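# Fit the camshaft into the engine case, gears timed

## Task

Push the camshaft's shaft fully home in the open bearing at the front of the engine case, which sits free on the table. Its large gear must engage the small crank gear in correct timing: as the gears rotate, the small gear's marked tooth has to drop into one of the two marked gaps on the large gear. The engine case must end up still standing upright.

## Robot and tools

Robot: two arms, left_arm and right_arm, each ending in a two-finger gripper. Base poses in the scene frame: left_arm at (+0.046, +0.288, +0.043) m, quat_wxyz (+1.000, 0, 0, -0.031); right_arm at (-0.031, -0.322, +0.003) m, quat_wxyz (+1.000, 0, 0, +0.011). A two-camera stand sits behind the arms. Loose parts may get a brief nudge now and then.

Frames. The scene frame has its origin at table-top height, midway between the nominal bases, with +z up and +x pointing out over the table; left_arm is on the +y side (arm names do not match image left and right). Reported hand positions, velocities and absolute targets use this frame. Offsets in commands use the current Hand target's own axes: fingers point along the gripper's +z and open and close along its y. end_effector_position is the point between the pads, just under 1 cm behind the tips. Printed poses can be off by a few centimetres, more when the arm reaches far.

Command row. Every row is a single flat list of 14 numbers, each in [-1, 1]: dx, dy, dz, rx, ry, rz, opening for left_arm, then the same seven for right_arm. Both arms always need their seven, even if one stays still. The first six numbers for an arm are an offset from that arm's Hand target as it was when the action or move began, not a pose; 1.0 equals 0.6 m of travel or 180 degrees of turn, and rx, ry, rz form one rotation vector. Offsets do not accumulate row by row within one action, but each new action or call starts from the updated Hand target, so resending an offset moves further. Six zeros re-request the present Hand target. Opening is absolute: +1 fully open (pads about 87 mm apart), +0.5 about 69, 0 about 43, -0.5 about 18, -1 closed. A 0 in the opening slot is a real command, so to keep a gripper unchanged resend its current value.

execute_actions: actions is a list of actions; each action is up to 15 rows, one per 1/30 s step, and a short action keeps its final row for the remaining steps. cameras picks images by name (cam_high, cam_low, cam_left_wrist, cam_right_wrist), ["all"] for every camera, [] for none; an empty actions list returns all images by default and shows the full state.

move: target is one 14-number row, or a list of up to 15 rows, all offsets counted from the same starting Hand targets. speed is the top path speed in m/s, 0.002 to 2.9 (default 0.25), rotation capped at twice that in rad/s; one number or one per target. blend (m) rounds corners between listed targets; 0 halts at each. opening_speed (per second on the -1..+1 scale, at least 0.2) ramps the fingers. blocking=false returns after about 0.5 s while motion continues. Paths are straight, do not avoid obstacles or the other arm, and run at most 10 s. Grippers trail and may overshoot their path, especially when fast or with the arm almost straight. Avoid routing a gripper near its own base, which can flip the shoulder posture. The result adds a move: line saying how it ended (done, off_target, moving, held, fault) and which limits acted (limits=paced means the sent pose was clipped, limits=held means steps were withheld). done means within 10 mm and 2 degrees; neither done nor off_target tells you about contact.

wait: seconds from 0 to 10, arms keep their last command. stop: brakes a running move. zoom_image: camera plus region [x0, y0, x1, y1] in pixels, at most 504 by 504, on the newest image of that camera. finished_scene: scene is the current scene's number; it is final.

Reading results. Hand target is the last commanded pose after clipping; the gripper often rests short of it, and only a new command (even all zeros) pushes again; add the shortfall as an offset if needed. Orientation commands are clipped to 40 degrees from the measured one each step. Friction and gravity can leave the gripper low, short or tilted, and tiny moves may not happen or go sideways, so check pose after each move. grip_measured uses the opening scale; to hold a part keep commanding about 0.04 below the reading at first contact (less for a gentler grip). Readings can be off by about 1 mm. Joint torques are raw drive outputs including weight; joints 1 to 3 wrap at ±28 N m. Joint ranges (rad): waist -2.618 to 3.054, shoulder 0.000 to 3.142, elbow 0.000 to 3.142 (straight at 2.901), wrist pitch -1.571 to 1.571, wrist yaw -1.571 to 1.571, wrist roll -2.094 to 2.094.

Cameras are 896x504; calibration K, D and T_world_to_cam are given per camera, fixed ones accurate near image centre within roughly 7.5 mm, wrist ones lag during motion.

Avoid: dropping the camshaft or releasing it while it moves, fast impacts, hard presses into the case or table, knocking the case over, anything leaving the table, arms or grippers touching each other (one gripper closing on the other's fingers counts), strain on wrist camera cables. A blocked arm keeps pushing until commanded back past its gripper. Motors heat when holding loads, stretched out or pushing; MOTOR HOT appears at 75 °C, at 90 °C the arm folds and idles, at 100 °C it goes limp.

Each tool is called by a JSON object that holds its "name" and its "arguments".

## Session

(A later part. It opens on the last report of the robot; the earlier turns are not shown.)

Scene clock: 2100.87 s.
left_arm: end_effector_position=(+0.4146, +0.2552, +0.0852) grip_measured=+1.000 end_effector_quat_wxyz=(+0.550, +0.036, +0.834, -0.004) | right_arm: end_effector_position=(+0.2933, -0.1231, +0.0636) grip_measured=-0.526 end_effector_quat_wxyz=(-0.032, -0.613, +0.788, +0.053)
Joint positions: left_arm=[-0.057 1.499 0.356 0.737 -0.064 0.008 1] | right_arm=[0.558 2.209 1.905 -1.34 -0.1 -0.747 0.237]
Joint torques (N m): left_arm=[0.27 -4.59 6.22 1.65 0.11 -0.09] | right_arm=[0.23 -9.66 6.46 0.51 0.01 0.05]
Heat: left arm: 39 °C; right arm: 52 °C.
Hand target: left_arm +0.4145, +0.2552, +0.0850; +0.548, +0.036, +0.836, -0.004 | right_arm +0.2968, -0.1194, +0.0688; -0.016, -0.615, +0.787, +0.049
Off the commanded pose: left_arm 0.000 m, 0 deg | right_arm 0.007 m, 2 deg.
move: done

{"name": "move", "arguments": {"target": [[0,0,0,0,0,0,1,-0.002,0.003,0.0,0,0,0,-0.8]], "speed": 0.03, "cameras": ["cam_low","cam_high","cam_right_wrist"]}}

{"name": "zoom_image", "arguments": {"camera": "cam_low", "region": [330, 220, 430, 300]}}

{"name": "zoom_image", "arguments": {"camera": "cam_high", "region": [420, 235, 480, 275]}}

Scene clock: 2108.50 s.
left_arm: end_effector_position=(+0.4146, +0.2552, +0.0852) grip_measured=+1.000 end_effector_quat_wxyz=(+0.550, +0.036, +0.834, -0.004) | right_arm: end_effector_position=(+0.2926, -0.1217, +0.0636) grip_measured=-0.526 end_effector_quat_wxyz=(-0.032, -0.615, +0.786, +0.053)
Joint positions: left_arm=[-0.057 1.499 0.356 0.737 -0.064 0.008 1] | right_arm=[0.562 2.209 1.905 -1.339 -0.1 -0.747 0.237]
Joint torques (N m): left_arm=[0.34 -4.53 6.22 1.66 0.14 -0.1] | right_arm=[0.28 -9.78 6.3 0.52 0.01 0.11]
Heat: left arm: 39 °C; right arm: 53 °C.
Hand target: left_arm +0.4145, +0.2552, +0.0850; +0.548, +0.036, +0.836, -0.004 | right_arm +0.2953, -0.1178, +0.0690; -0.016, -0.615, +0.787, +0.049
Off the commanded pose: left_arm 0.000 m, 0 deg | right_arm 0.007 m, 2 deg.
move: done
camera_calibration:
cam_right_wrist: T_world_to_cam=[[0.95181, -0.259572, -0.163341, -0.295999], [-0.0519694, -0.661402, 0.748229, -0.0936715], [-0.302253, -0.703683, -0.643019, 0.188977], [0, 0, 0, 1]] pos_world=[0.333986, -0.00580739, 0.143255]
Images, in order (width x height): cam_high 896x504, cam_low 896x504, cam_right_wrist 896x504.

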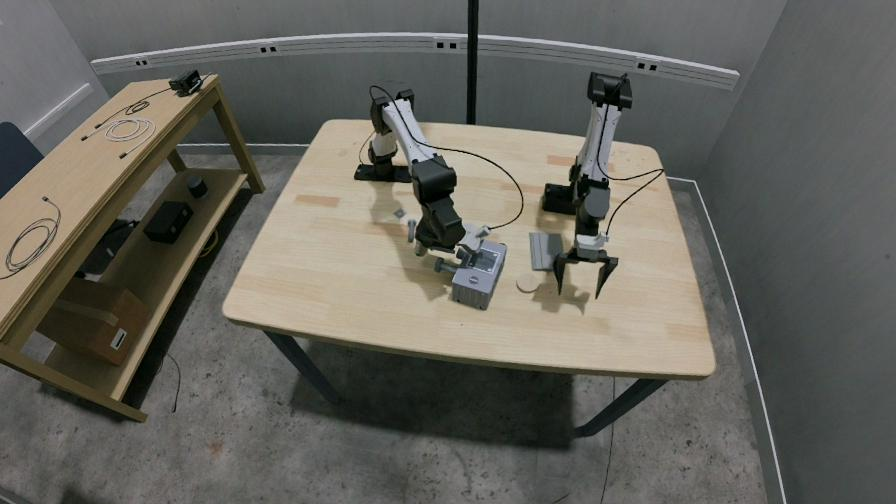

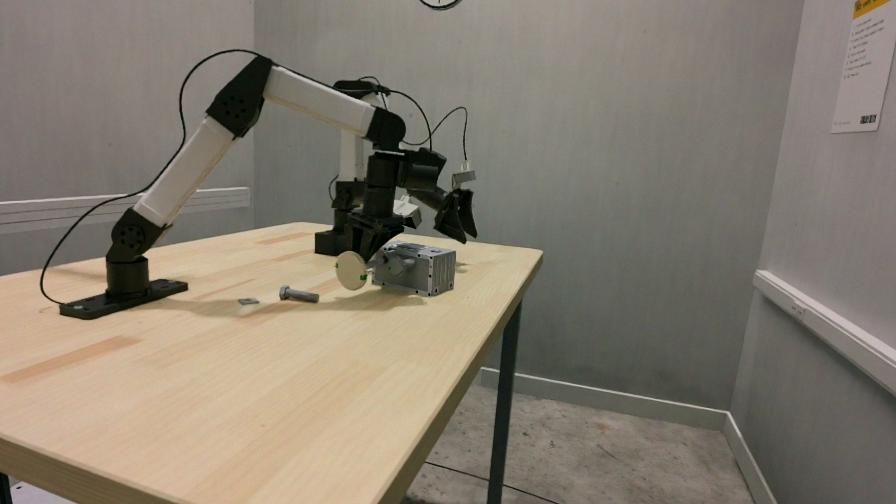

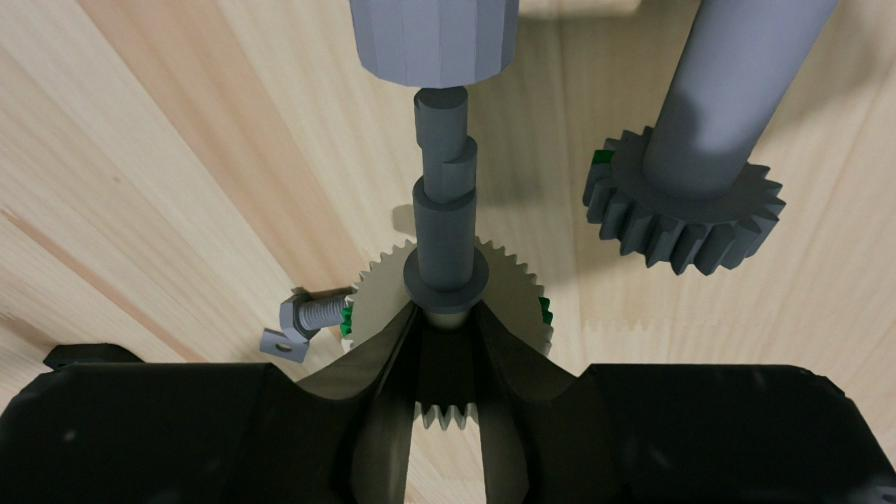

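Scaled by 5.040 from the camera's 896x504 image, which has a finer 1280x720 frame.

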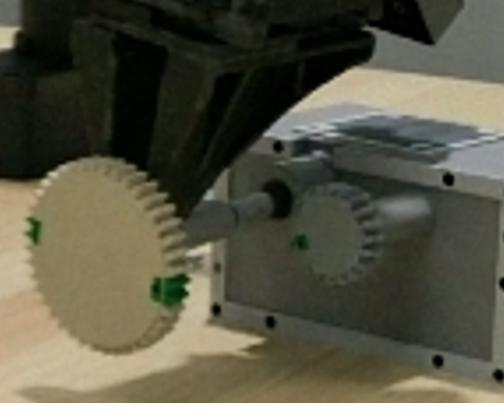

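Scaled by 8.400 from the camera's 896x504 image, which has a finer 1280x720 frame.

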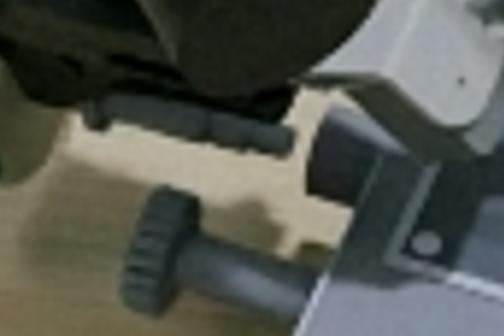

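{"name": "move", "arguments": {"target": [[0,0,0,0,0,0,1,-0.007,-0.010,0.0,0,0,0,-0.8]], "speed": 0.03}}

Scene clock: 2116.20 s.
left_arm: end_effector_position=(+0.4146, +0.2552, +0.0852) grip_measured=+1.000 end_effector_quat_wxyz=(+0.550, +0.036, +0.834, -0.004) | right_arm: end_effector_position=(+0.2945, -0.1204, +0.0605) grip_measured=-0.526 end_effector_quat_wxyz=(-0.034, -0.614, +0.786, +0.053)
Joint positions: left_arm=[-0.057 1.499 0.356 0.737 -0.064 0.008 1] | right_arm=[0.562 2.225 1.917 -1.339 -0.1 -0.747 0.237]
Joint torques (N m): left_arm=[0.32 -4.59 6.13 1.63 0.14 -0.1] | right_arm=[-0.01 -8.61 9.85 0.31 0.02 0.07]
Heat: left arm: 39 °C; right arm: 53 °C.
Hand target: left_arm +0.4145, +0.2552, +0.0850; +0.548, +0.036, +0.836, -0.004 | right_arm +0.3021, -0.1152, +0.0685; -0.016, -0.615, +0.787, +0.049
Off the commanded pose: left_arm 0.000 m, 0 deg | right_arm 0.012 m, 2 deg.
move: off_target (right_arm)

{"name": "move", "arguments": {"target": [[0,0,0,0,0,0,1,-0.007,0.004,-0.007,0,0,0,-0.8]], "speed": 0.03, "cameras": ["cam_low","cam_high","cam_right_wrist"]}}

{"name": "zoom_image", "arguments": {"camera": "cam_low", "region": [330, 220, 430, 300]}}

{"name": "zoom_image", "arguments": {"camera": "cam_high", "region": [420, 235, 480, 275]}}

Scene clock: 2125.23 s.
left_arm: end_effector_position=(+0.4146, +0.2552, +0.0852) grip_measured=+1.000 end_effector_quat_wxyz=(+0.550, +0.036, +0.834, -0.004) | right_arm: end_effector_position=(+0.2986, -0.1148, +0.0642) grip_measured=-0.526 end_effector_quat_wxyz=(-0.024, -0.615, +0.786, +0.052)
Joint positions: left_arm=[-0.057 1.499 0.356 0.737 -0.064 0.008 1] | right_arm=[0.568 2.231 1.946 -1.342 -0.1 -0.742 0.237]
Joint torques (N m): left_arm=[0.1 -4.62 6.17 1.62 0.13 -0.07] | right_arm=[0.29 -8.61 9.92 0.15 0.01 0.11]
Heat: left arm: 39 °C; right arm: 51 °C.
Hand target: left_arm +0.4145, +0.2552, +0.0850; +0.548, +0.036, +0.836, -0.004 | right_arm +0.3012, -0.1108, +0.0730; -0.016, -0.615, +0.787, +0.049
Off the commanded pose: left_arm 0.000 m, 0 deg | right_arm 0.010 m, 1 deg.
move: done
camera_calibration:
cam_right_wrist: T_world_to_cam=[[0.954026, -0.257872, -0.152761, -0.300993], [-0.0617085, -0.667748, 0.741825, -0.0866578], [-0.293302, -0.698294, -0.652962, 0.194575], [0, 0, 0, 1]] pos_world=[0.338877, 0.000387263, 0.145355]
Images, in order (width x height): cam_high 896x504, cam_low 896x504, cam_right_wrist 896x504.

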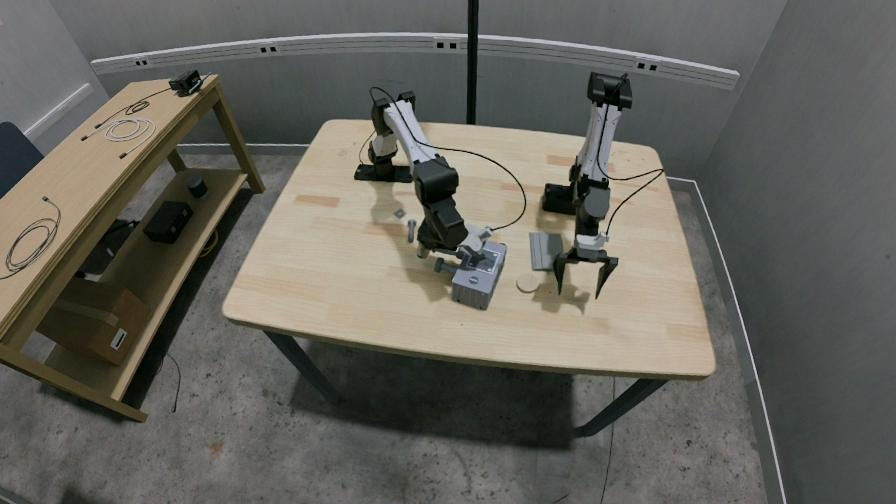

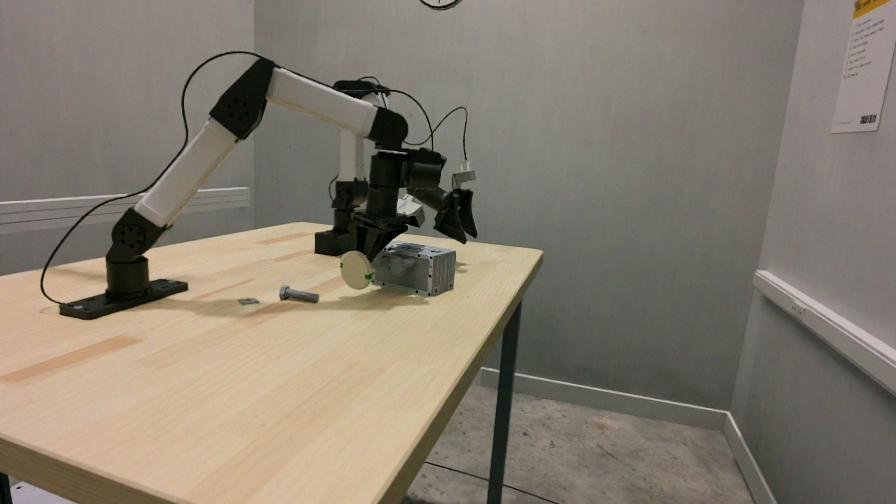

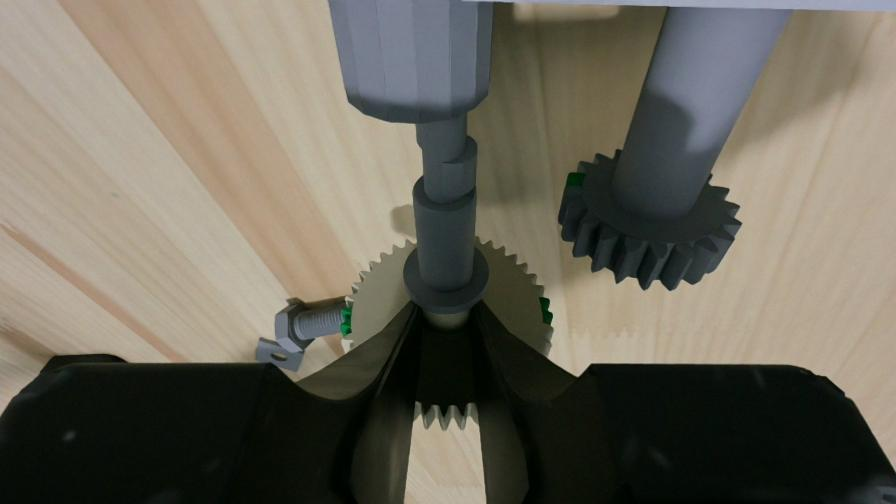

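Scaled by 5.040 from the camera's 896x504 image, which has a finer 1280x720 frame.

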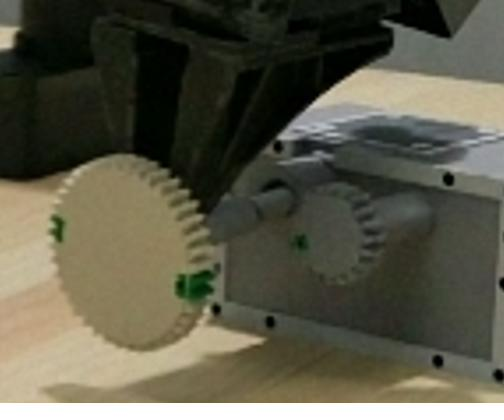

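Scaled by 8.400 from the camera's 896x504 image, which has a finer 1280x720 frame.

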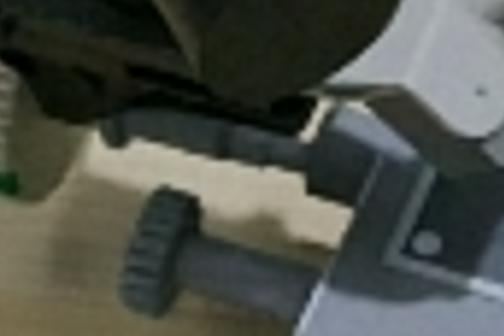

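{"name": "move", "arguments": {"target": [[0,0,0,0,0,0,1,0.004,0.005,0.001,0,0,0,-0.8]], "speed": 0.03}}

Scene clock: 2134.87 s.
left_arm: end_effector_position=(+0.4146, +0.2552, +0.0852) grip_measured=+1.000 end_effector_quat_wxyz=(+0.550, +0.036, +0.834, -0.004) | right_arm: end_effector_position=(+0.2985, -0.1148, +0.0642) grip_measured=-0.526 end_effector_quat_wxyz=(-0.024, -0.615, +0.787, +0.052)
Joint positions: left_arm=[-0.057 1.499 0.356 0.737 -0.064 0.008 1] | right_arm=[0.568 2.231 1.946 -1.342 -0.1 -0.74 0.237]
Joint torques (N m): left_arm=[0.21 -4.57 6.02 1.65 0.16 -0.07] | right_arm=[0.44 -9.94 7.15 0.28 0.01 0.11]
Heat: left arm: 39 °C; right arm: 50 °C.
Hand target: left_arm +0.4145, +0.2552, +0.0850; +0.548, +0.036, +0.836, -0.004 | right_arm +0.2977, -0.1124, +0.0727; -0.016, -0.615, +0.787, +0.049
Off the commanded pose: left_arm 0.000 m, 0 deg | right_arm 0.009 m, 1 deg.
move: done

{"name": "move", "arguments": {"target": [[0,0,0,0,0,0,1,0.003,0.006,0.003,0,0,0,-0.8]], "speed": 0.03}}

Scene clock: 2142.37 s.
left_arm: end_effector_position=(+0.4146, +0.2552, +0.0852) grip_measured=+1.000 end_effector_quat_wxyz=(+0.550, +0.036, +0.834, -0.004) | right_arm: end_effector_position=(+0.2915, -0.1173, +0.0587) grip_measured=-0.526 end_effector_quat_wxyz=(-0.038, -0.614, +0.787, +0.053)
Joint positions: left_arm=[-0.057 1.499 0.356 0.737 -0.064 0.008 1] | right_arm=[0.572 2.231 1.919 -1.342 -0.1 -0.736 0.237]
Joint torques (N m): left_arm=[-0.03 -4.45 6.17 1.61 0.09 -0.09] | right_arm=[0.35 -11.29 6.41 0.41 0.01 0.1]
Heat: left arm: 39 °C; right arm: 50 °C.
Hand target: left_arm +0.4145, +0.2552, +0.0850; +0.548, +0.036, +0.836, -0.004 | right_arm +0.2937, -0.1132, +0.0712; -0.016, -0.615, +0.787, +0.049
Off the commanded pose: left_arm 0.000 m, 0 deg | right_arm 0.013 m, 3 deg.
move: off_target (right_arm)

{"name": "move", "arguments": {"target": [[0,0,0,0,0,0,1,-0.009,-0.008,-0.006,0,0,0,-0.8],[0,0,0,0,0,0,1,-0.012,-0.004,-0.003,0,0,0,-0.8]], "speed": 0.03, "cameras": ["cam_low","cam_right_wrist"]}}

{"name": "zoom_image", "arguments": {"camera": "cam_low", "region": [330, 220, 430, 300]}}

Scene clock: 2158.07 s.
left_arm: end_effector_position=(+0.4146, +0.2552, +0.0852) grip_measured=+1.000 end_effector_quat_wxyz=(+0.550, +0.036, +0.834, -0.004) | right_arm: end_effector_position=(+0.2953, -0.1109, +0.0652) grip_measured=-0.526 end_effector_quat_wxyz=(-0.026, -0.615, +0.786, +0.052)
Joint positions: left_arm=[-0.057 1.499 0.356 0.737 -0.064 0.008 1] | right_arm=[0.58 2.231 1.95 -1.347 -0.1 -0.73 0.237]
Joint torques (N m): left_arm=[0.32 -4.72 6.08 1.68 0.17 -0.1] | right_arm=[0.28 -8.8 9.14 0.23 0 0.11]
Heat: left arm: 39 °C; right arm: 52 °C.
Hand target: left_arm +0.4145, +0.2552, +0.0850; +0.548, +0.036, +0.836, -0.004 | right_arm +0.2977, -0.1069, +0.0729; -0.016, -0.615, +0.787, +0.049
Off the commanded pose: left_arm 0.000 m, 0 deg | right_arm 0.009 m, 1 deg.
move: done
camera_calibration:
cam_right_wrist: T_world_to_cam=[[0.953861, -0.257738, -0.154012, -0.29654], [-0.0599889, -0.666206, 0.743351, -0.0854432], [-0.294193, -0.699815, -0.650929, 0.196968], [0, 0, 0, 1]] pos_world=[0.335679, 0.00448893, 0.146056]
Images, in order (width x height): cam_low 896x504, cam_right_wrist 896x504.

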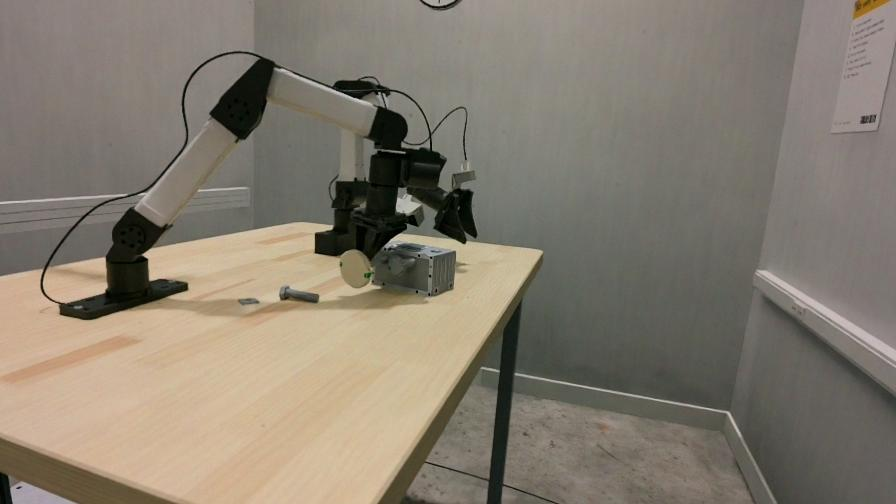

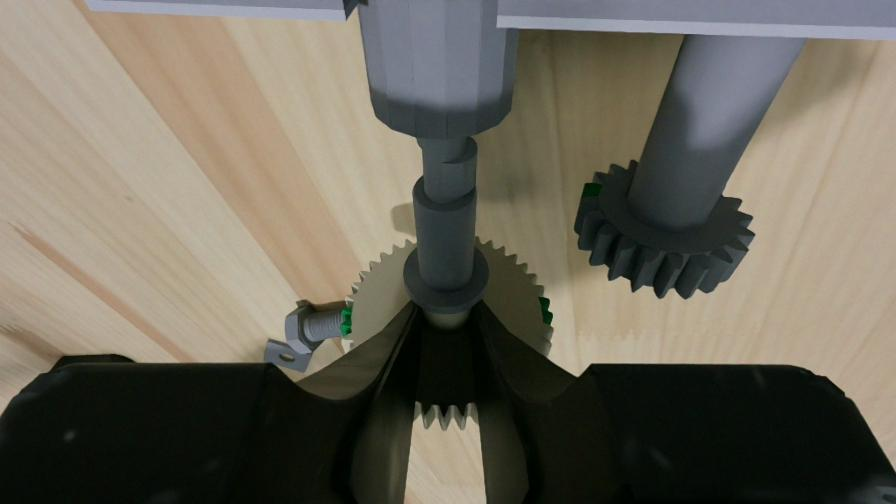

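Scaled by 5.040 from the camera's 896x504 image, which has a finer 1280x720 frame.

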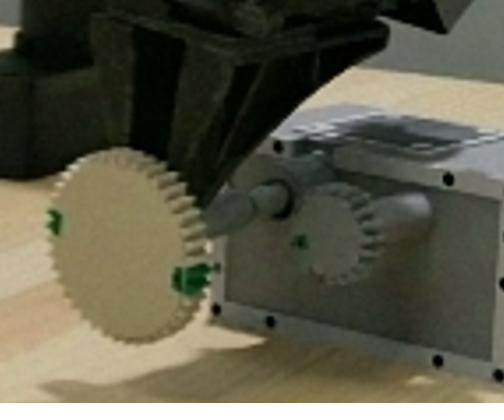

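{"name": "move", "arguments": {"target": [[0,0,0,0,0,0,1,-0.015,-0.004,0.003,0,0,0,-0.8]], "speed": 0.03, "cameras": ["cam_low","cam_right_wrist"]}}

{"name": "zoom_image", "arguments": {"camera": "cam_low", "region": [330, 220, 430, 300]}}

Scene clock: 2166.30 s.
left_arm: end_effector_position=(+0.4146, +0.2552, +0.0852) grip_measured=+1.000 end_effector_quat_wxyz=(+0.550, +0.036, +0.834, -0.004) | right_arm: end_effector_position=(+0.2997, -0.1028, +0.0631) grip_measured=-0.526 end_effector_quat_wxyz=(-0.024, -0.616, +0.786, +0.051)
Joint positions: left_arm=[-0.057 1.499 0.356 0.737 -0.064 0.008 1] | right_arm=[0.59 2.267 2.001 -1.359 -0.1 -0.72 0.237]
Joint torques (N m): left_arm=[0.18 -4.56 6.17 1.62 0.14 -0.09] | right_arm=[0.27 -8.72 9.88 0.18 0 0.11]
Heat: left arm: 39 °C; right arm: 51 °C.
Hand target: left_arm +0.4145, +0.2552, +0.0850; +0.548, +0.036, +0.836, -0.004 | right_arm +0.3022, -0.0986, +0.0713; -0.016, -0.615, +0.787, +0.049
Off the commanded pose: left_arm 0.000 m, 0 deg | right_arm 0.009 m, 1 deg.
move: done
camera_calibration:
cam_right_wrist: T_world_to_cam=[[0.954389, -0.257132, -0.151741, -0.299154], [-0.0617192, -0.667163, 0.74235, -0.0777194], [-0.292117, -0.699125, -0.652603, 0.202198], [0, 0, 0, 1]] pos_world=[0.339778, 0.0125884, 0.144256]
Images, in order (width x height): cam_low 896x504, cam_right_wrist 896x504.

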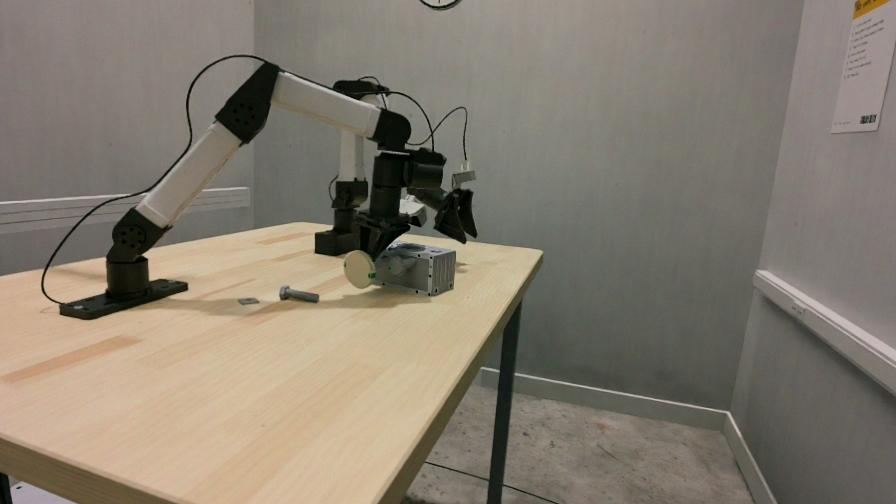

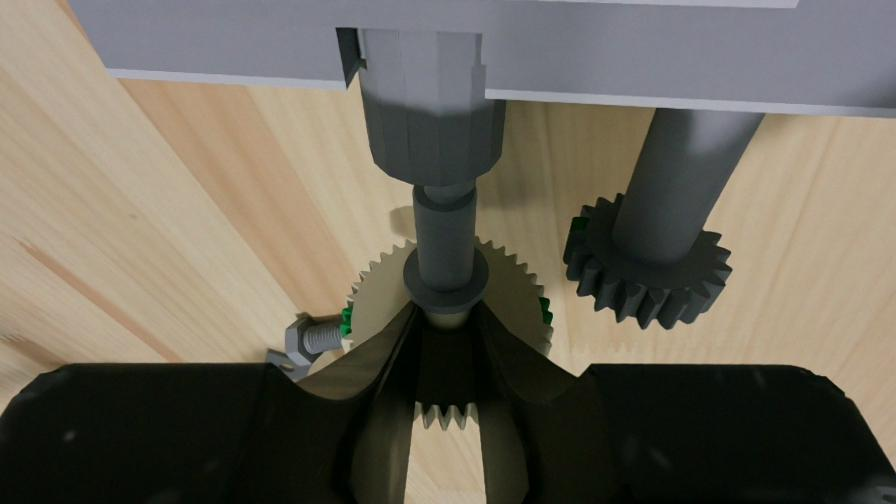

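Scaled by 5.040 from the camera's 896x504 image, which has a finer 1280x720 frame.

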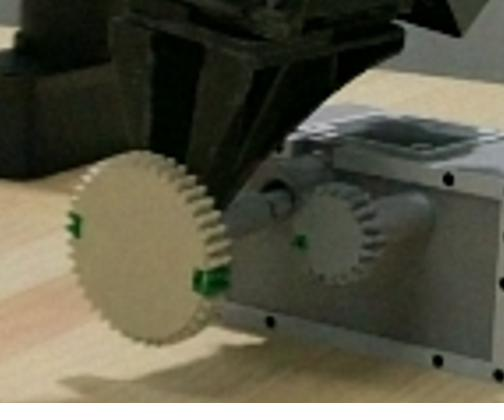

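{"name": "move", "arguments": {"target": [[0,0,0,0,0,0,1,-0.015,-0.001,0.001,0,0,0,-0.8]], "speed": 0.03, "cameras": ["cam_low","cam_right_wrist"]}}

{"name": "zoom_image", "arguments": {"camera": "cam_low", "region": [330, 220, 430, 300]}}

Scene clock: 2173.73 s.
left_arm: end_effector_position=(+0.4146, +0.2552, +0.0852) grip_measured=+1.000 end_effector_quat_wxyz=(+0.550, +0.036, +0.834, -0.004) | right_arm: end_effector_position=(+0.2979, -0.0984, +0.0640) grip_measured=-0.526 end_effector_quat_wxyz=(-0.037, -0.614, +0.786, +0.051)
Joint positions: left_arm=[-0.057 1.499 0.356 0.737 -0.064 0.008 1] | right_arm=[0.601 2.302 2.059 -1.405 -0.098 -0.708 0.237]
Joint torques (N m): left_arm=[0.13 -4.66 6.12 1.62 0.14 -0.1] | right_arm=[0.32 -8.81 9.99 0.39 -0.03 0.1]
Heat: left arm: 39 °C; right arm: 51 °C.
Hand target: left_arm +0.4145, +0.2552, +0.0850; +0.548, +0.036, +0.836, -0.004 | right_arm +0.3050, -0.0900, +0.0709; -0.016, -0.615, +0.787, +0.049
Off the commanded pose: left_arm 0.000 m, 0 deg | right_arm 0.013 m, 2 deg.
move: off_target (right_arm)
camera_calibration:
cam_right_wrist: T_world_to_cam=[[0.951194, -0.260587, -0.165303, -0.294724], [-0.0482504, -0.654662, 0.75438, -0.07917], [-0.304799, -0.709586, -0.635284, 0.206923], [0, 0, 0, 1]] pos_world=[0.339589, 0.0181988, 0.14246]
Images, in order (width x height): cam_low 896x504, cam_right_wrist 896x504.

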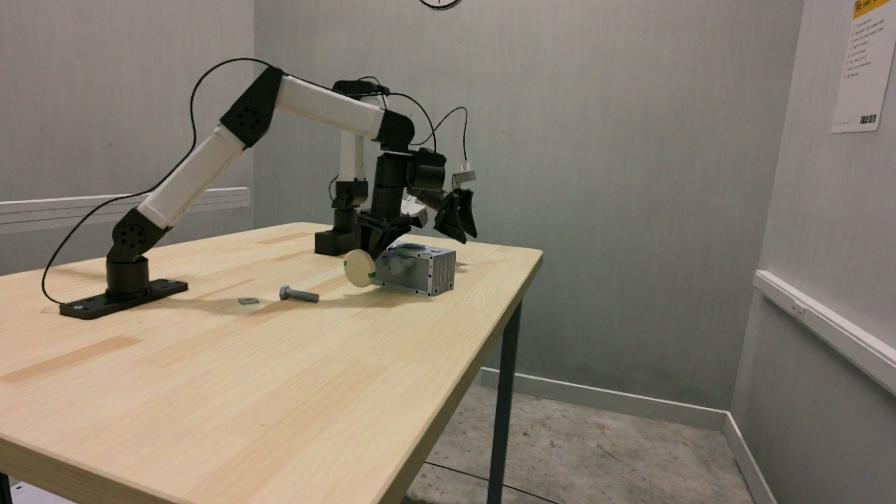

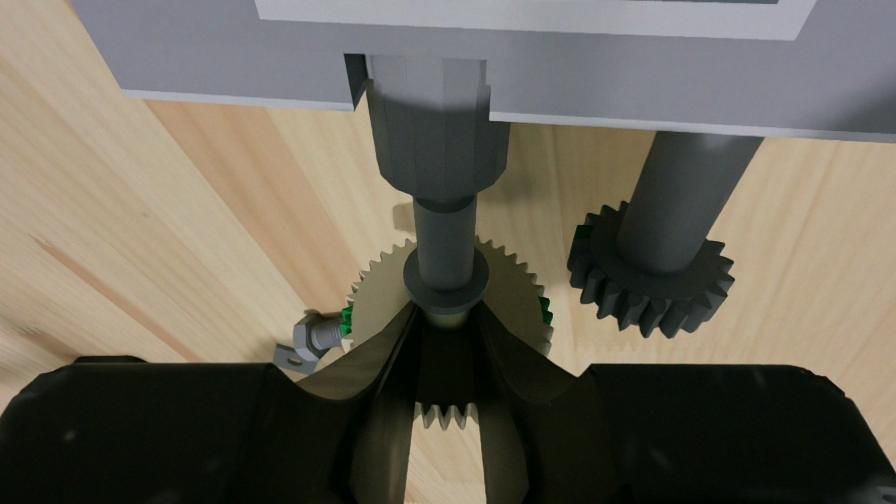

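Scaled by 5.040 from the camera's 896x504 image, which has a finer 1280x720 frame.

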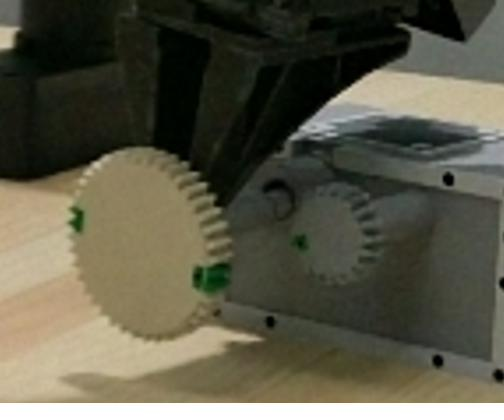

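{"name": "zoom_image", "arguments": {"camera": "cam_low", "region": [360, 240, 410, 280]}}

{"name": "zoom_image", "arguments": {"camera": "cam_right_wrist", "region": [340, 130, 560, 330]}}

Scaled by 10.080 from the camera's 896x504 image, which has a finer 1280x720 frame.

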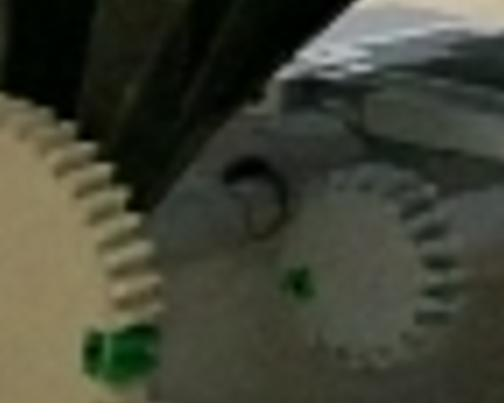

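Scaled by 2.291 from the camera's 896x504 image, which has a finer 1280x720 frame.

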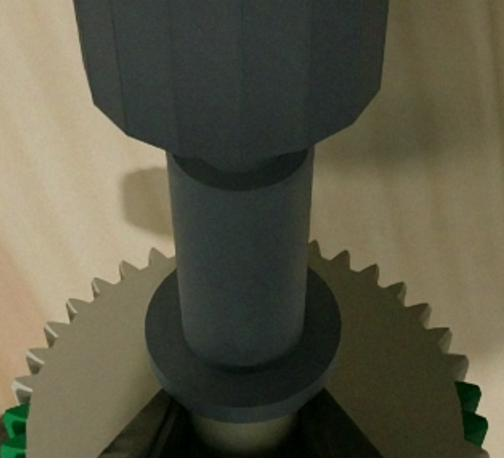

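{"name": "move", "arguments": {"target": [[0,0,0,0,0,0,1,0.005,-0.002,-0.006,0,0.006,0,-0.8]], "speed": 0.03}}

{"name": "zoom_image", "arguments": {"camera": "cam_low", "region": [360, 240, 410, 280]}}

Scene clock: 2187.67 s.
left_arm: end_effector_position=(+0.4146, +0.2552, +0.0852) grip_measured=+1.000 end_effector_quat_wxyz=(+0.550, +0.036, +0.834, -0.004) | right_arm: end_effector_position=(+0.3017, -0.0955, +0.0655) grip_measured=-0.526 end_effector_quat_wxyz=(-0.032, -0.615, +0.786, +0.050)
Joint positions: left_arm=[-0.057 1.499 0.356 0.737 -0.064 0.008 1] | right_arm=[0.602 2.316 2.091 -1.414 -0.098 -0.707 0.237]
Joint torques (N m): left_arm=[0.18 -4.51 6.16 1.63 0.15 -0.09] | right_arm=[0.12 -9.05 9.89 0.14 0.11 0.07]
Heat: left arm: 39 °C; right arm: 49 °C.
Hand target: left_arm +0.4145, +0.2552, +0.0850; +0.548, +0.036, +0.836, -0.004 | right_arm +0.3057, -0.0934, +0.0743; -0.024, -0.615, +0.787, +0.043
Off the commanded pose: left_arm 0.000 m, 0 deg | right_arm 0.010 m, 1 deg.
move: done

Scaled by 10.080 from the camera's 896x504 image, which has a finer 1280x720 frame.
This view is cut from an older image: the scene may have changed since it was taken.

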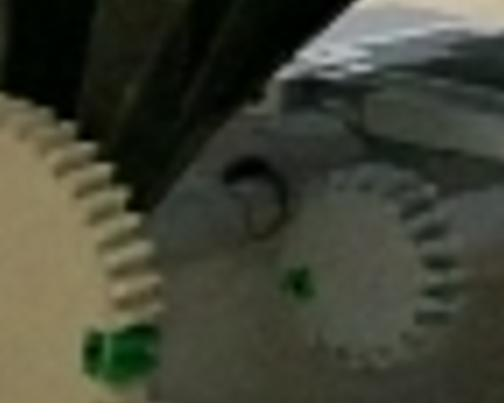

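{"name": "wait", "arguments": {"seconds": 0.1, "cameras": ["cam_low","cam_right_wrist"]}}

{"name": "zoom_image", "arguments": {"camera": "cam_low", "region": [330, 220, 430, 300]}}

Scene clock: 2192.33 s.
left_arm: end_effector_position=(+0.4146, +0.2552, +0.0852) grip_measured=+1.000 end_effector_quat_wxyz=(+0.550, +0.036, +0.834, -0.004) | right_arm: end_effector_position=(+0.3017, -0.0956, +0.0655) grip_measured=-0.526 end_effector_quat_wxyz=(-0.033, -0.615, +0.786, +0.050)
Joint positions: left_arm=[-0.057 1.499 0.356 0.737 -0.064 0.008 1] | right_arm=[0.602 2.316 2.091 -1.415 -0.097 -0.707 0.237]
Joint torques (N m): left_arm=[0.03 -4.44 6.16 1.66 0.11 -0.03] | right_arm=[0.12 -9.05 9.91 0.13 0.11 0.07]
Heat: left arm: 39 °C; right arm: 49 °C.
Hand target: left_arm +0.4145, +0.2552, +0.0850; +0.548, +0.036, +0.836, -0.004 | right_arm +0.3057, -0.0934, +0.0743; -0.024, -0.615, +0.787, +0.043
Tool commands: left_gripper/opening=+1.0 right_gripper/opening=-0.8
Off the commanded pose: left_arm 0.000 m, 0 deg | right_arm 0.010 m, 1 deg.
wait: 0.10 s; at rest from the start
camera_calibration:
cam_right_wrist: T_world_to_cam=[[0.95232, -0.259937, -0.159746, -0.297952], [-0.0534697, -0.657674, 0.751403, -0.0767586], [-0.300378, -0.707035, -0.640215, 0.210212], [0, 0, 0, 1]] pos_world=[0.342785, 0.0206962, 0.144661]
Images, in order (width x height): cam_low 896x504, cam_right_wrist 896x504.

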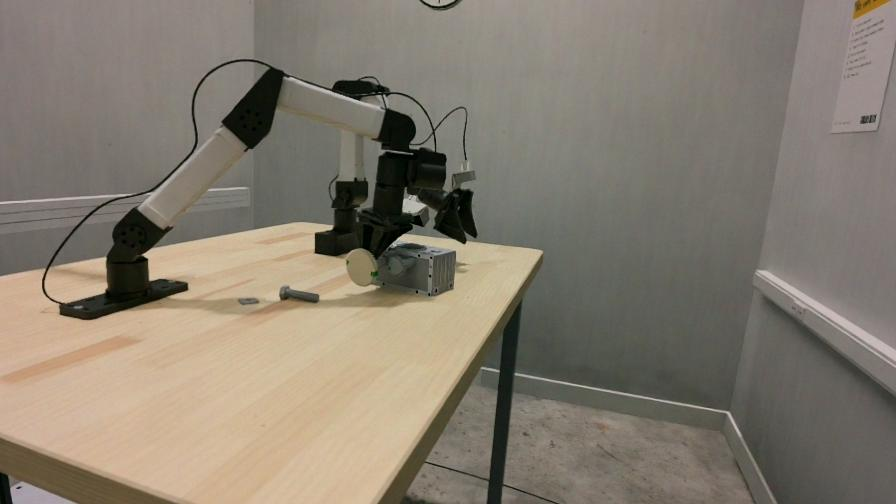

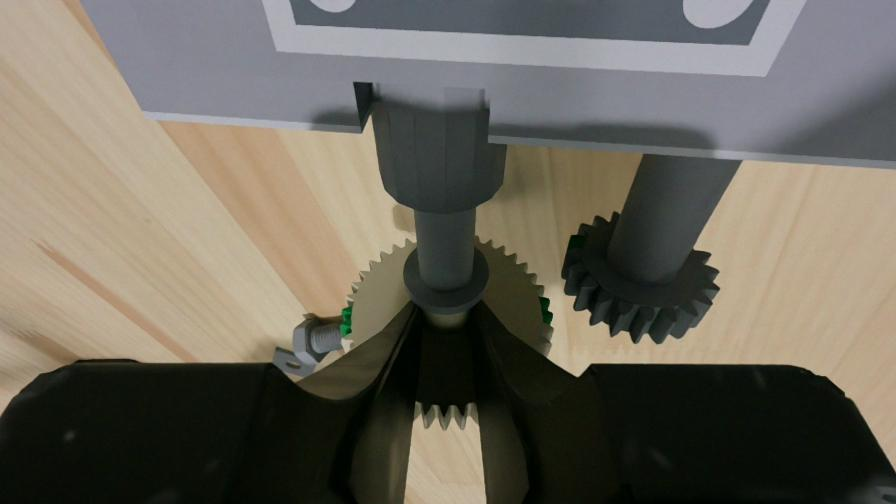

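Scaled by 5.040 from the camera's 896x504 image, which has a finer 1280x720 frame.

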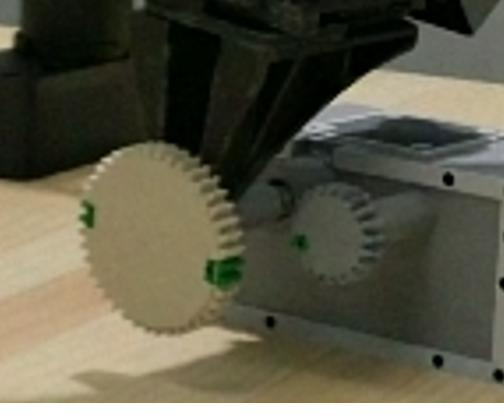

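{"name": "move", "arguments": {"target": [[0,0,0,0,0,0,1,-0.015,-0.002,0.001,0,0,0,-0.8]], "speed": 0.03, "cameras": ["cam_low","cam_right_wrist"]}}

{"name": "zoom_image", "arguments": {"camera": "cam_low", "region": [330, 220, 430, 300]}}

Scene clock: 2202.80 s.
left_arm: end_effector_position=(+0.4146, +0.2552, +0.0852) grip_measured=+1.000 end_effector_quat_wxyz=(+0.550, +0.036, +0.834, -0.004) | right_arm: end_effector_position=(+0.3037, -0.0892, +0.0658) grip_measured=-0.526 end_effector_quat_wxyz=(-0.037, -0.616, +0.786, +0.050)
Joint positions: left_arm=[-0.057 1.499 0.356 0.737 -0.064 0.008 1] | right_arm=[0.611 2.357 2.161 -1.453 -0.097 -0.701 0.237]
Joint torques (N m): left_arm=[0.24 -4.49 6.23 1.66 0.14 -0.08] | right_arm=[0.23 -9.14 9.88 0.23 0.1 0.11]
Heat: left arm: 39 °C; right arm: 50 °C.
Hand target: left_arm +0.4145, +0.2552, +0.0850; +0.548, +0.036, +0.836, -0.004 | right_arm +0.3090, -0.0850, +0.0737; -0.024, -0.615, +0.787, +0.043
Off the commanded pose: left_arm 0.000 m, 0 deg | right_arm 0.010 m, 2 deg.
move: done
camera_calibration:
cam_right_wrist: T_world_to_cam=[[0.951961, -0.258008, -0.164929, -0.297512], [-0.0460666, -0.653133, 0.755841, -0.0749024], [-0.302733, -0.711934, -0.633643, 0.215447], [0, 0, 0, 1]] pos_world=[0.344992, 0.0277021, 0.144062]
Images, in order (width x height): cam_low 896x504, cam_right_wrist 896x504.

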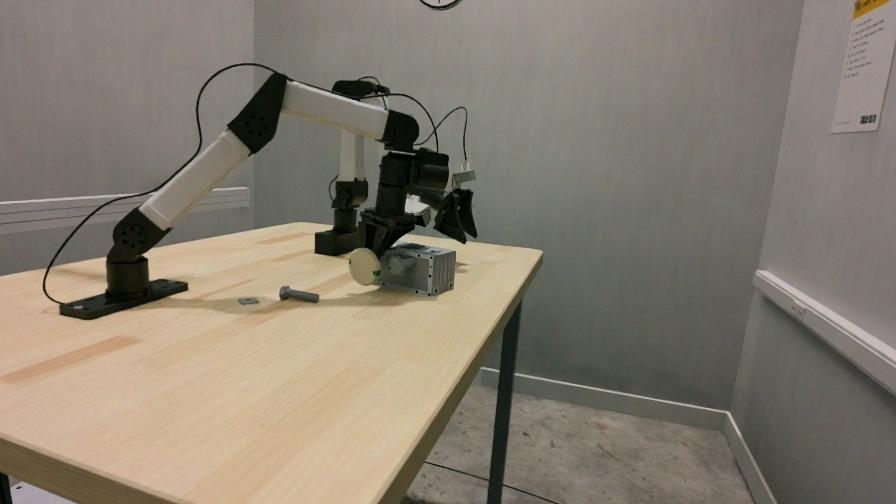

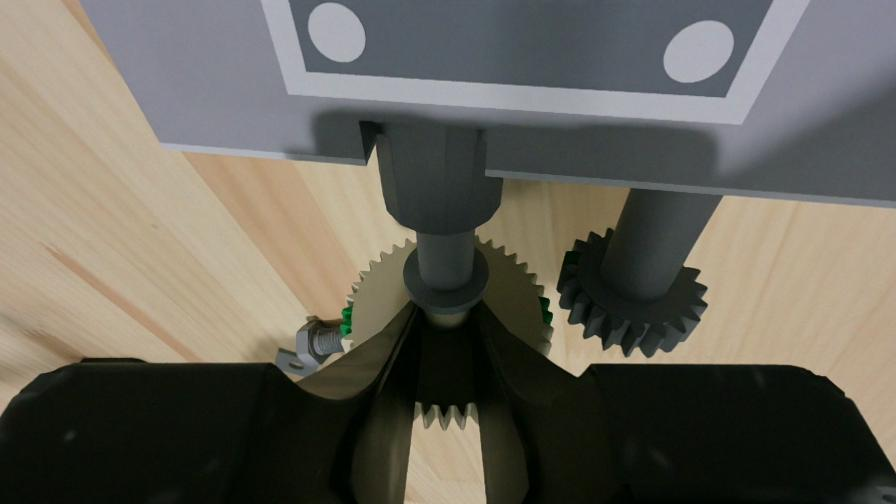

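Scaled by 5.040 from the camera's 896x504 image, which has a finer 1280x720 frame.

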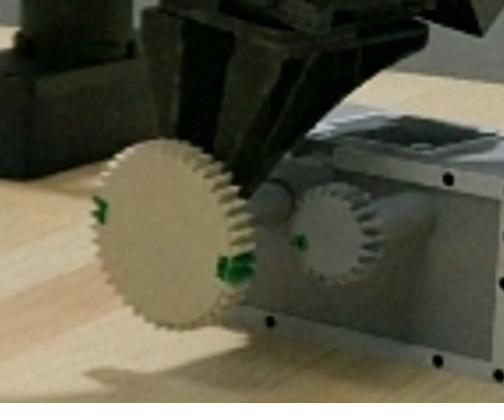

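{"name": "move", "arguments": {"target": [[0,0,0,0,0,0,1,-0.012,-0.002,0.0,0,0,0,-0.8]], "speed": 0.03, "cameras": ["cam_low","cam_high","cam_right_wrist"]}}

{"name": "zoom_image", "arguments": {"camera": "cam_low", "region": [345, 240, 410, 292]}}

{"name": "zoom_image", "arguments": {"camera": "cam_right_wrist", "region": [330, 150, 730, 380]}}

{"name": "zoom_image", "arguments": {"camera": "cam_high", "region": [415, 235, 475, 275]}}

Scene clock: 2214.70 s.
left_arm: end_effector_position=(+0.4146, +0.2552, +0.0852) grip_measured=+1.000 end_effector_quat_wxyz=(+0.550, +0.036, +0.834, -0.004) | right_arm: end_effector_position=(+0.3038, -0.0859, +0.0670) grip_measured=-0.526 end_effector_quat_wxyz=(-0.046, -0.615, +0.786, +0.048)
Joint positions: left_arm=[-0.057 1.499 0.356 0.737 -0.064 0.008 1] | right_arm=[0.619 2.395 2.228 -1.499 -0.093 -0.693 0.237]
Joint torques (N m): left_arm=[0.2 -4.66 6.09 1.63 0.11 -0.07] | right_arm=[0.28 -9.24 9.96 0.39 0.06 0.11]
Heat: left arm: 39 °C; right arm: 49 °C.
Hand target: left_arm +0.4145, +0.2552, +0.0850; +0.548, +0.036, +0.836, -0.004 | right_arm +0.3119, -0.0783, +0.0738; -0.024, -0.615, +0.787, +0.043
Off the commanded pose: left_arm 0.000 m, 0 deg | right_arm 0.013 m, 3 deg.
move: off_target (right_arm)
camera_calibration:
cam_right_wrist: T_world_to_cam=[[0.949845, -0.260728, -0.172671, -0.295596], [-0.0372259, -0.642501, 0.76538, -0.0760537], [-0.310497, -0.720564, -0.619983, 0.219197], [0, 0, 0, 1]] pos_world=[0.346, 0.0320112, 0.143068]
Images, in order (width x height): cam_high 896x504, cam_low 896x504, cam_right_wrist 896x504.

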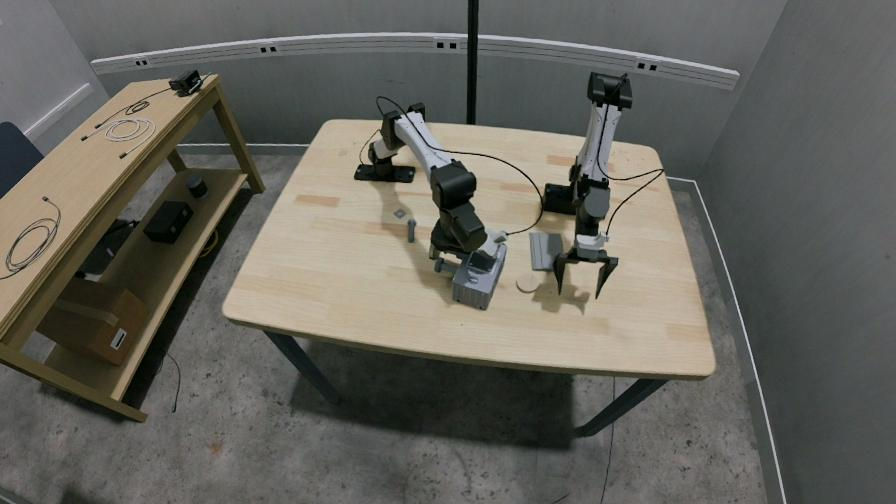

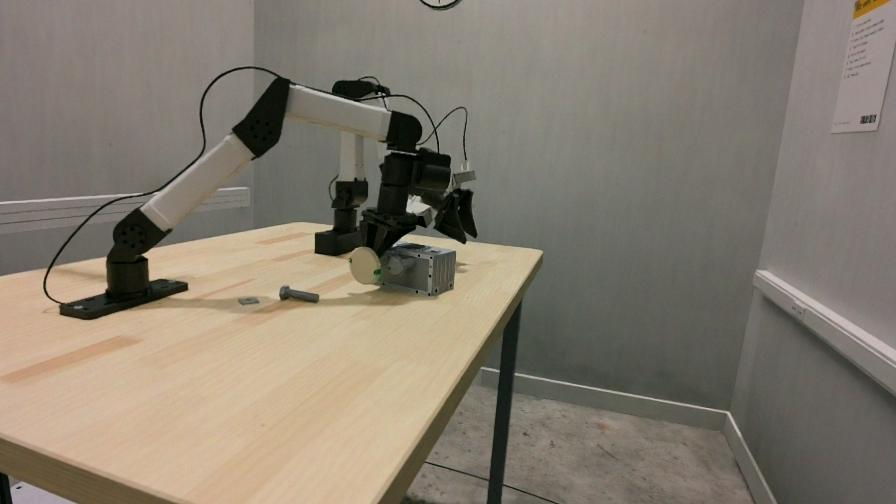

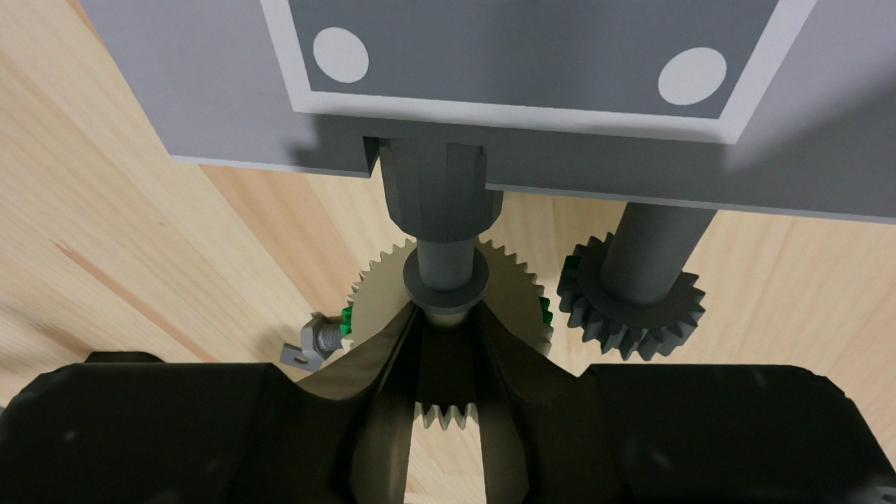

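Scaled by 7.754 from the camera's 896x504 image, which has a finer 1280x720 frame.

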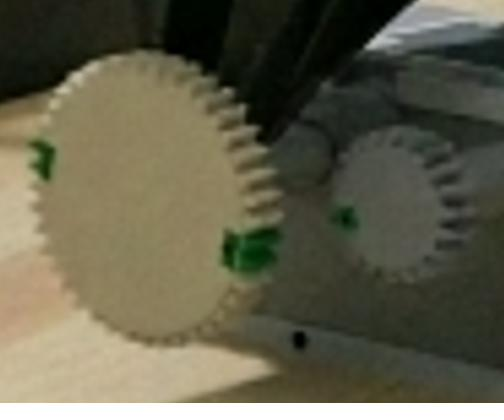

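Scaled by 1.260 from the camera's 896x504 image, which has a finer 1280x720 frame.

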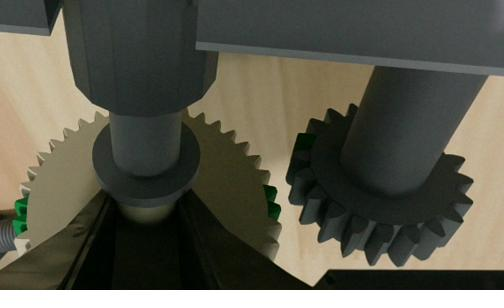

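Scaled by 8.400 from the camera's 896x504 image, which has a finer 1280x720 frame.

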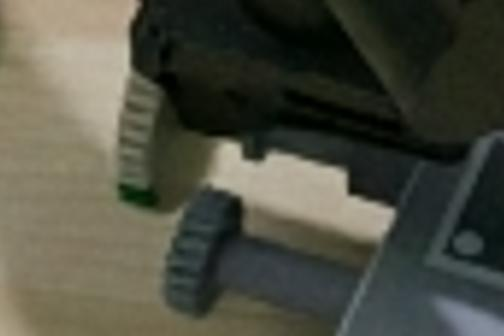

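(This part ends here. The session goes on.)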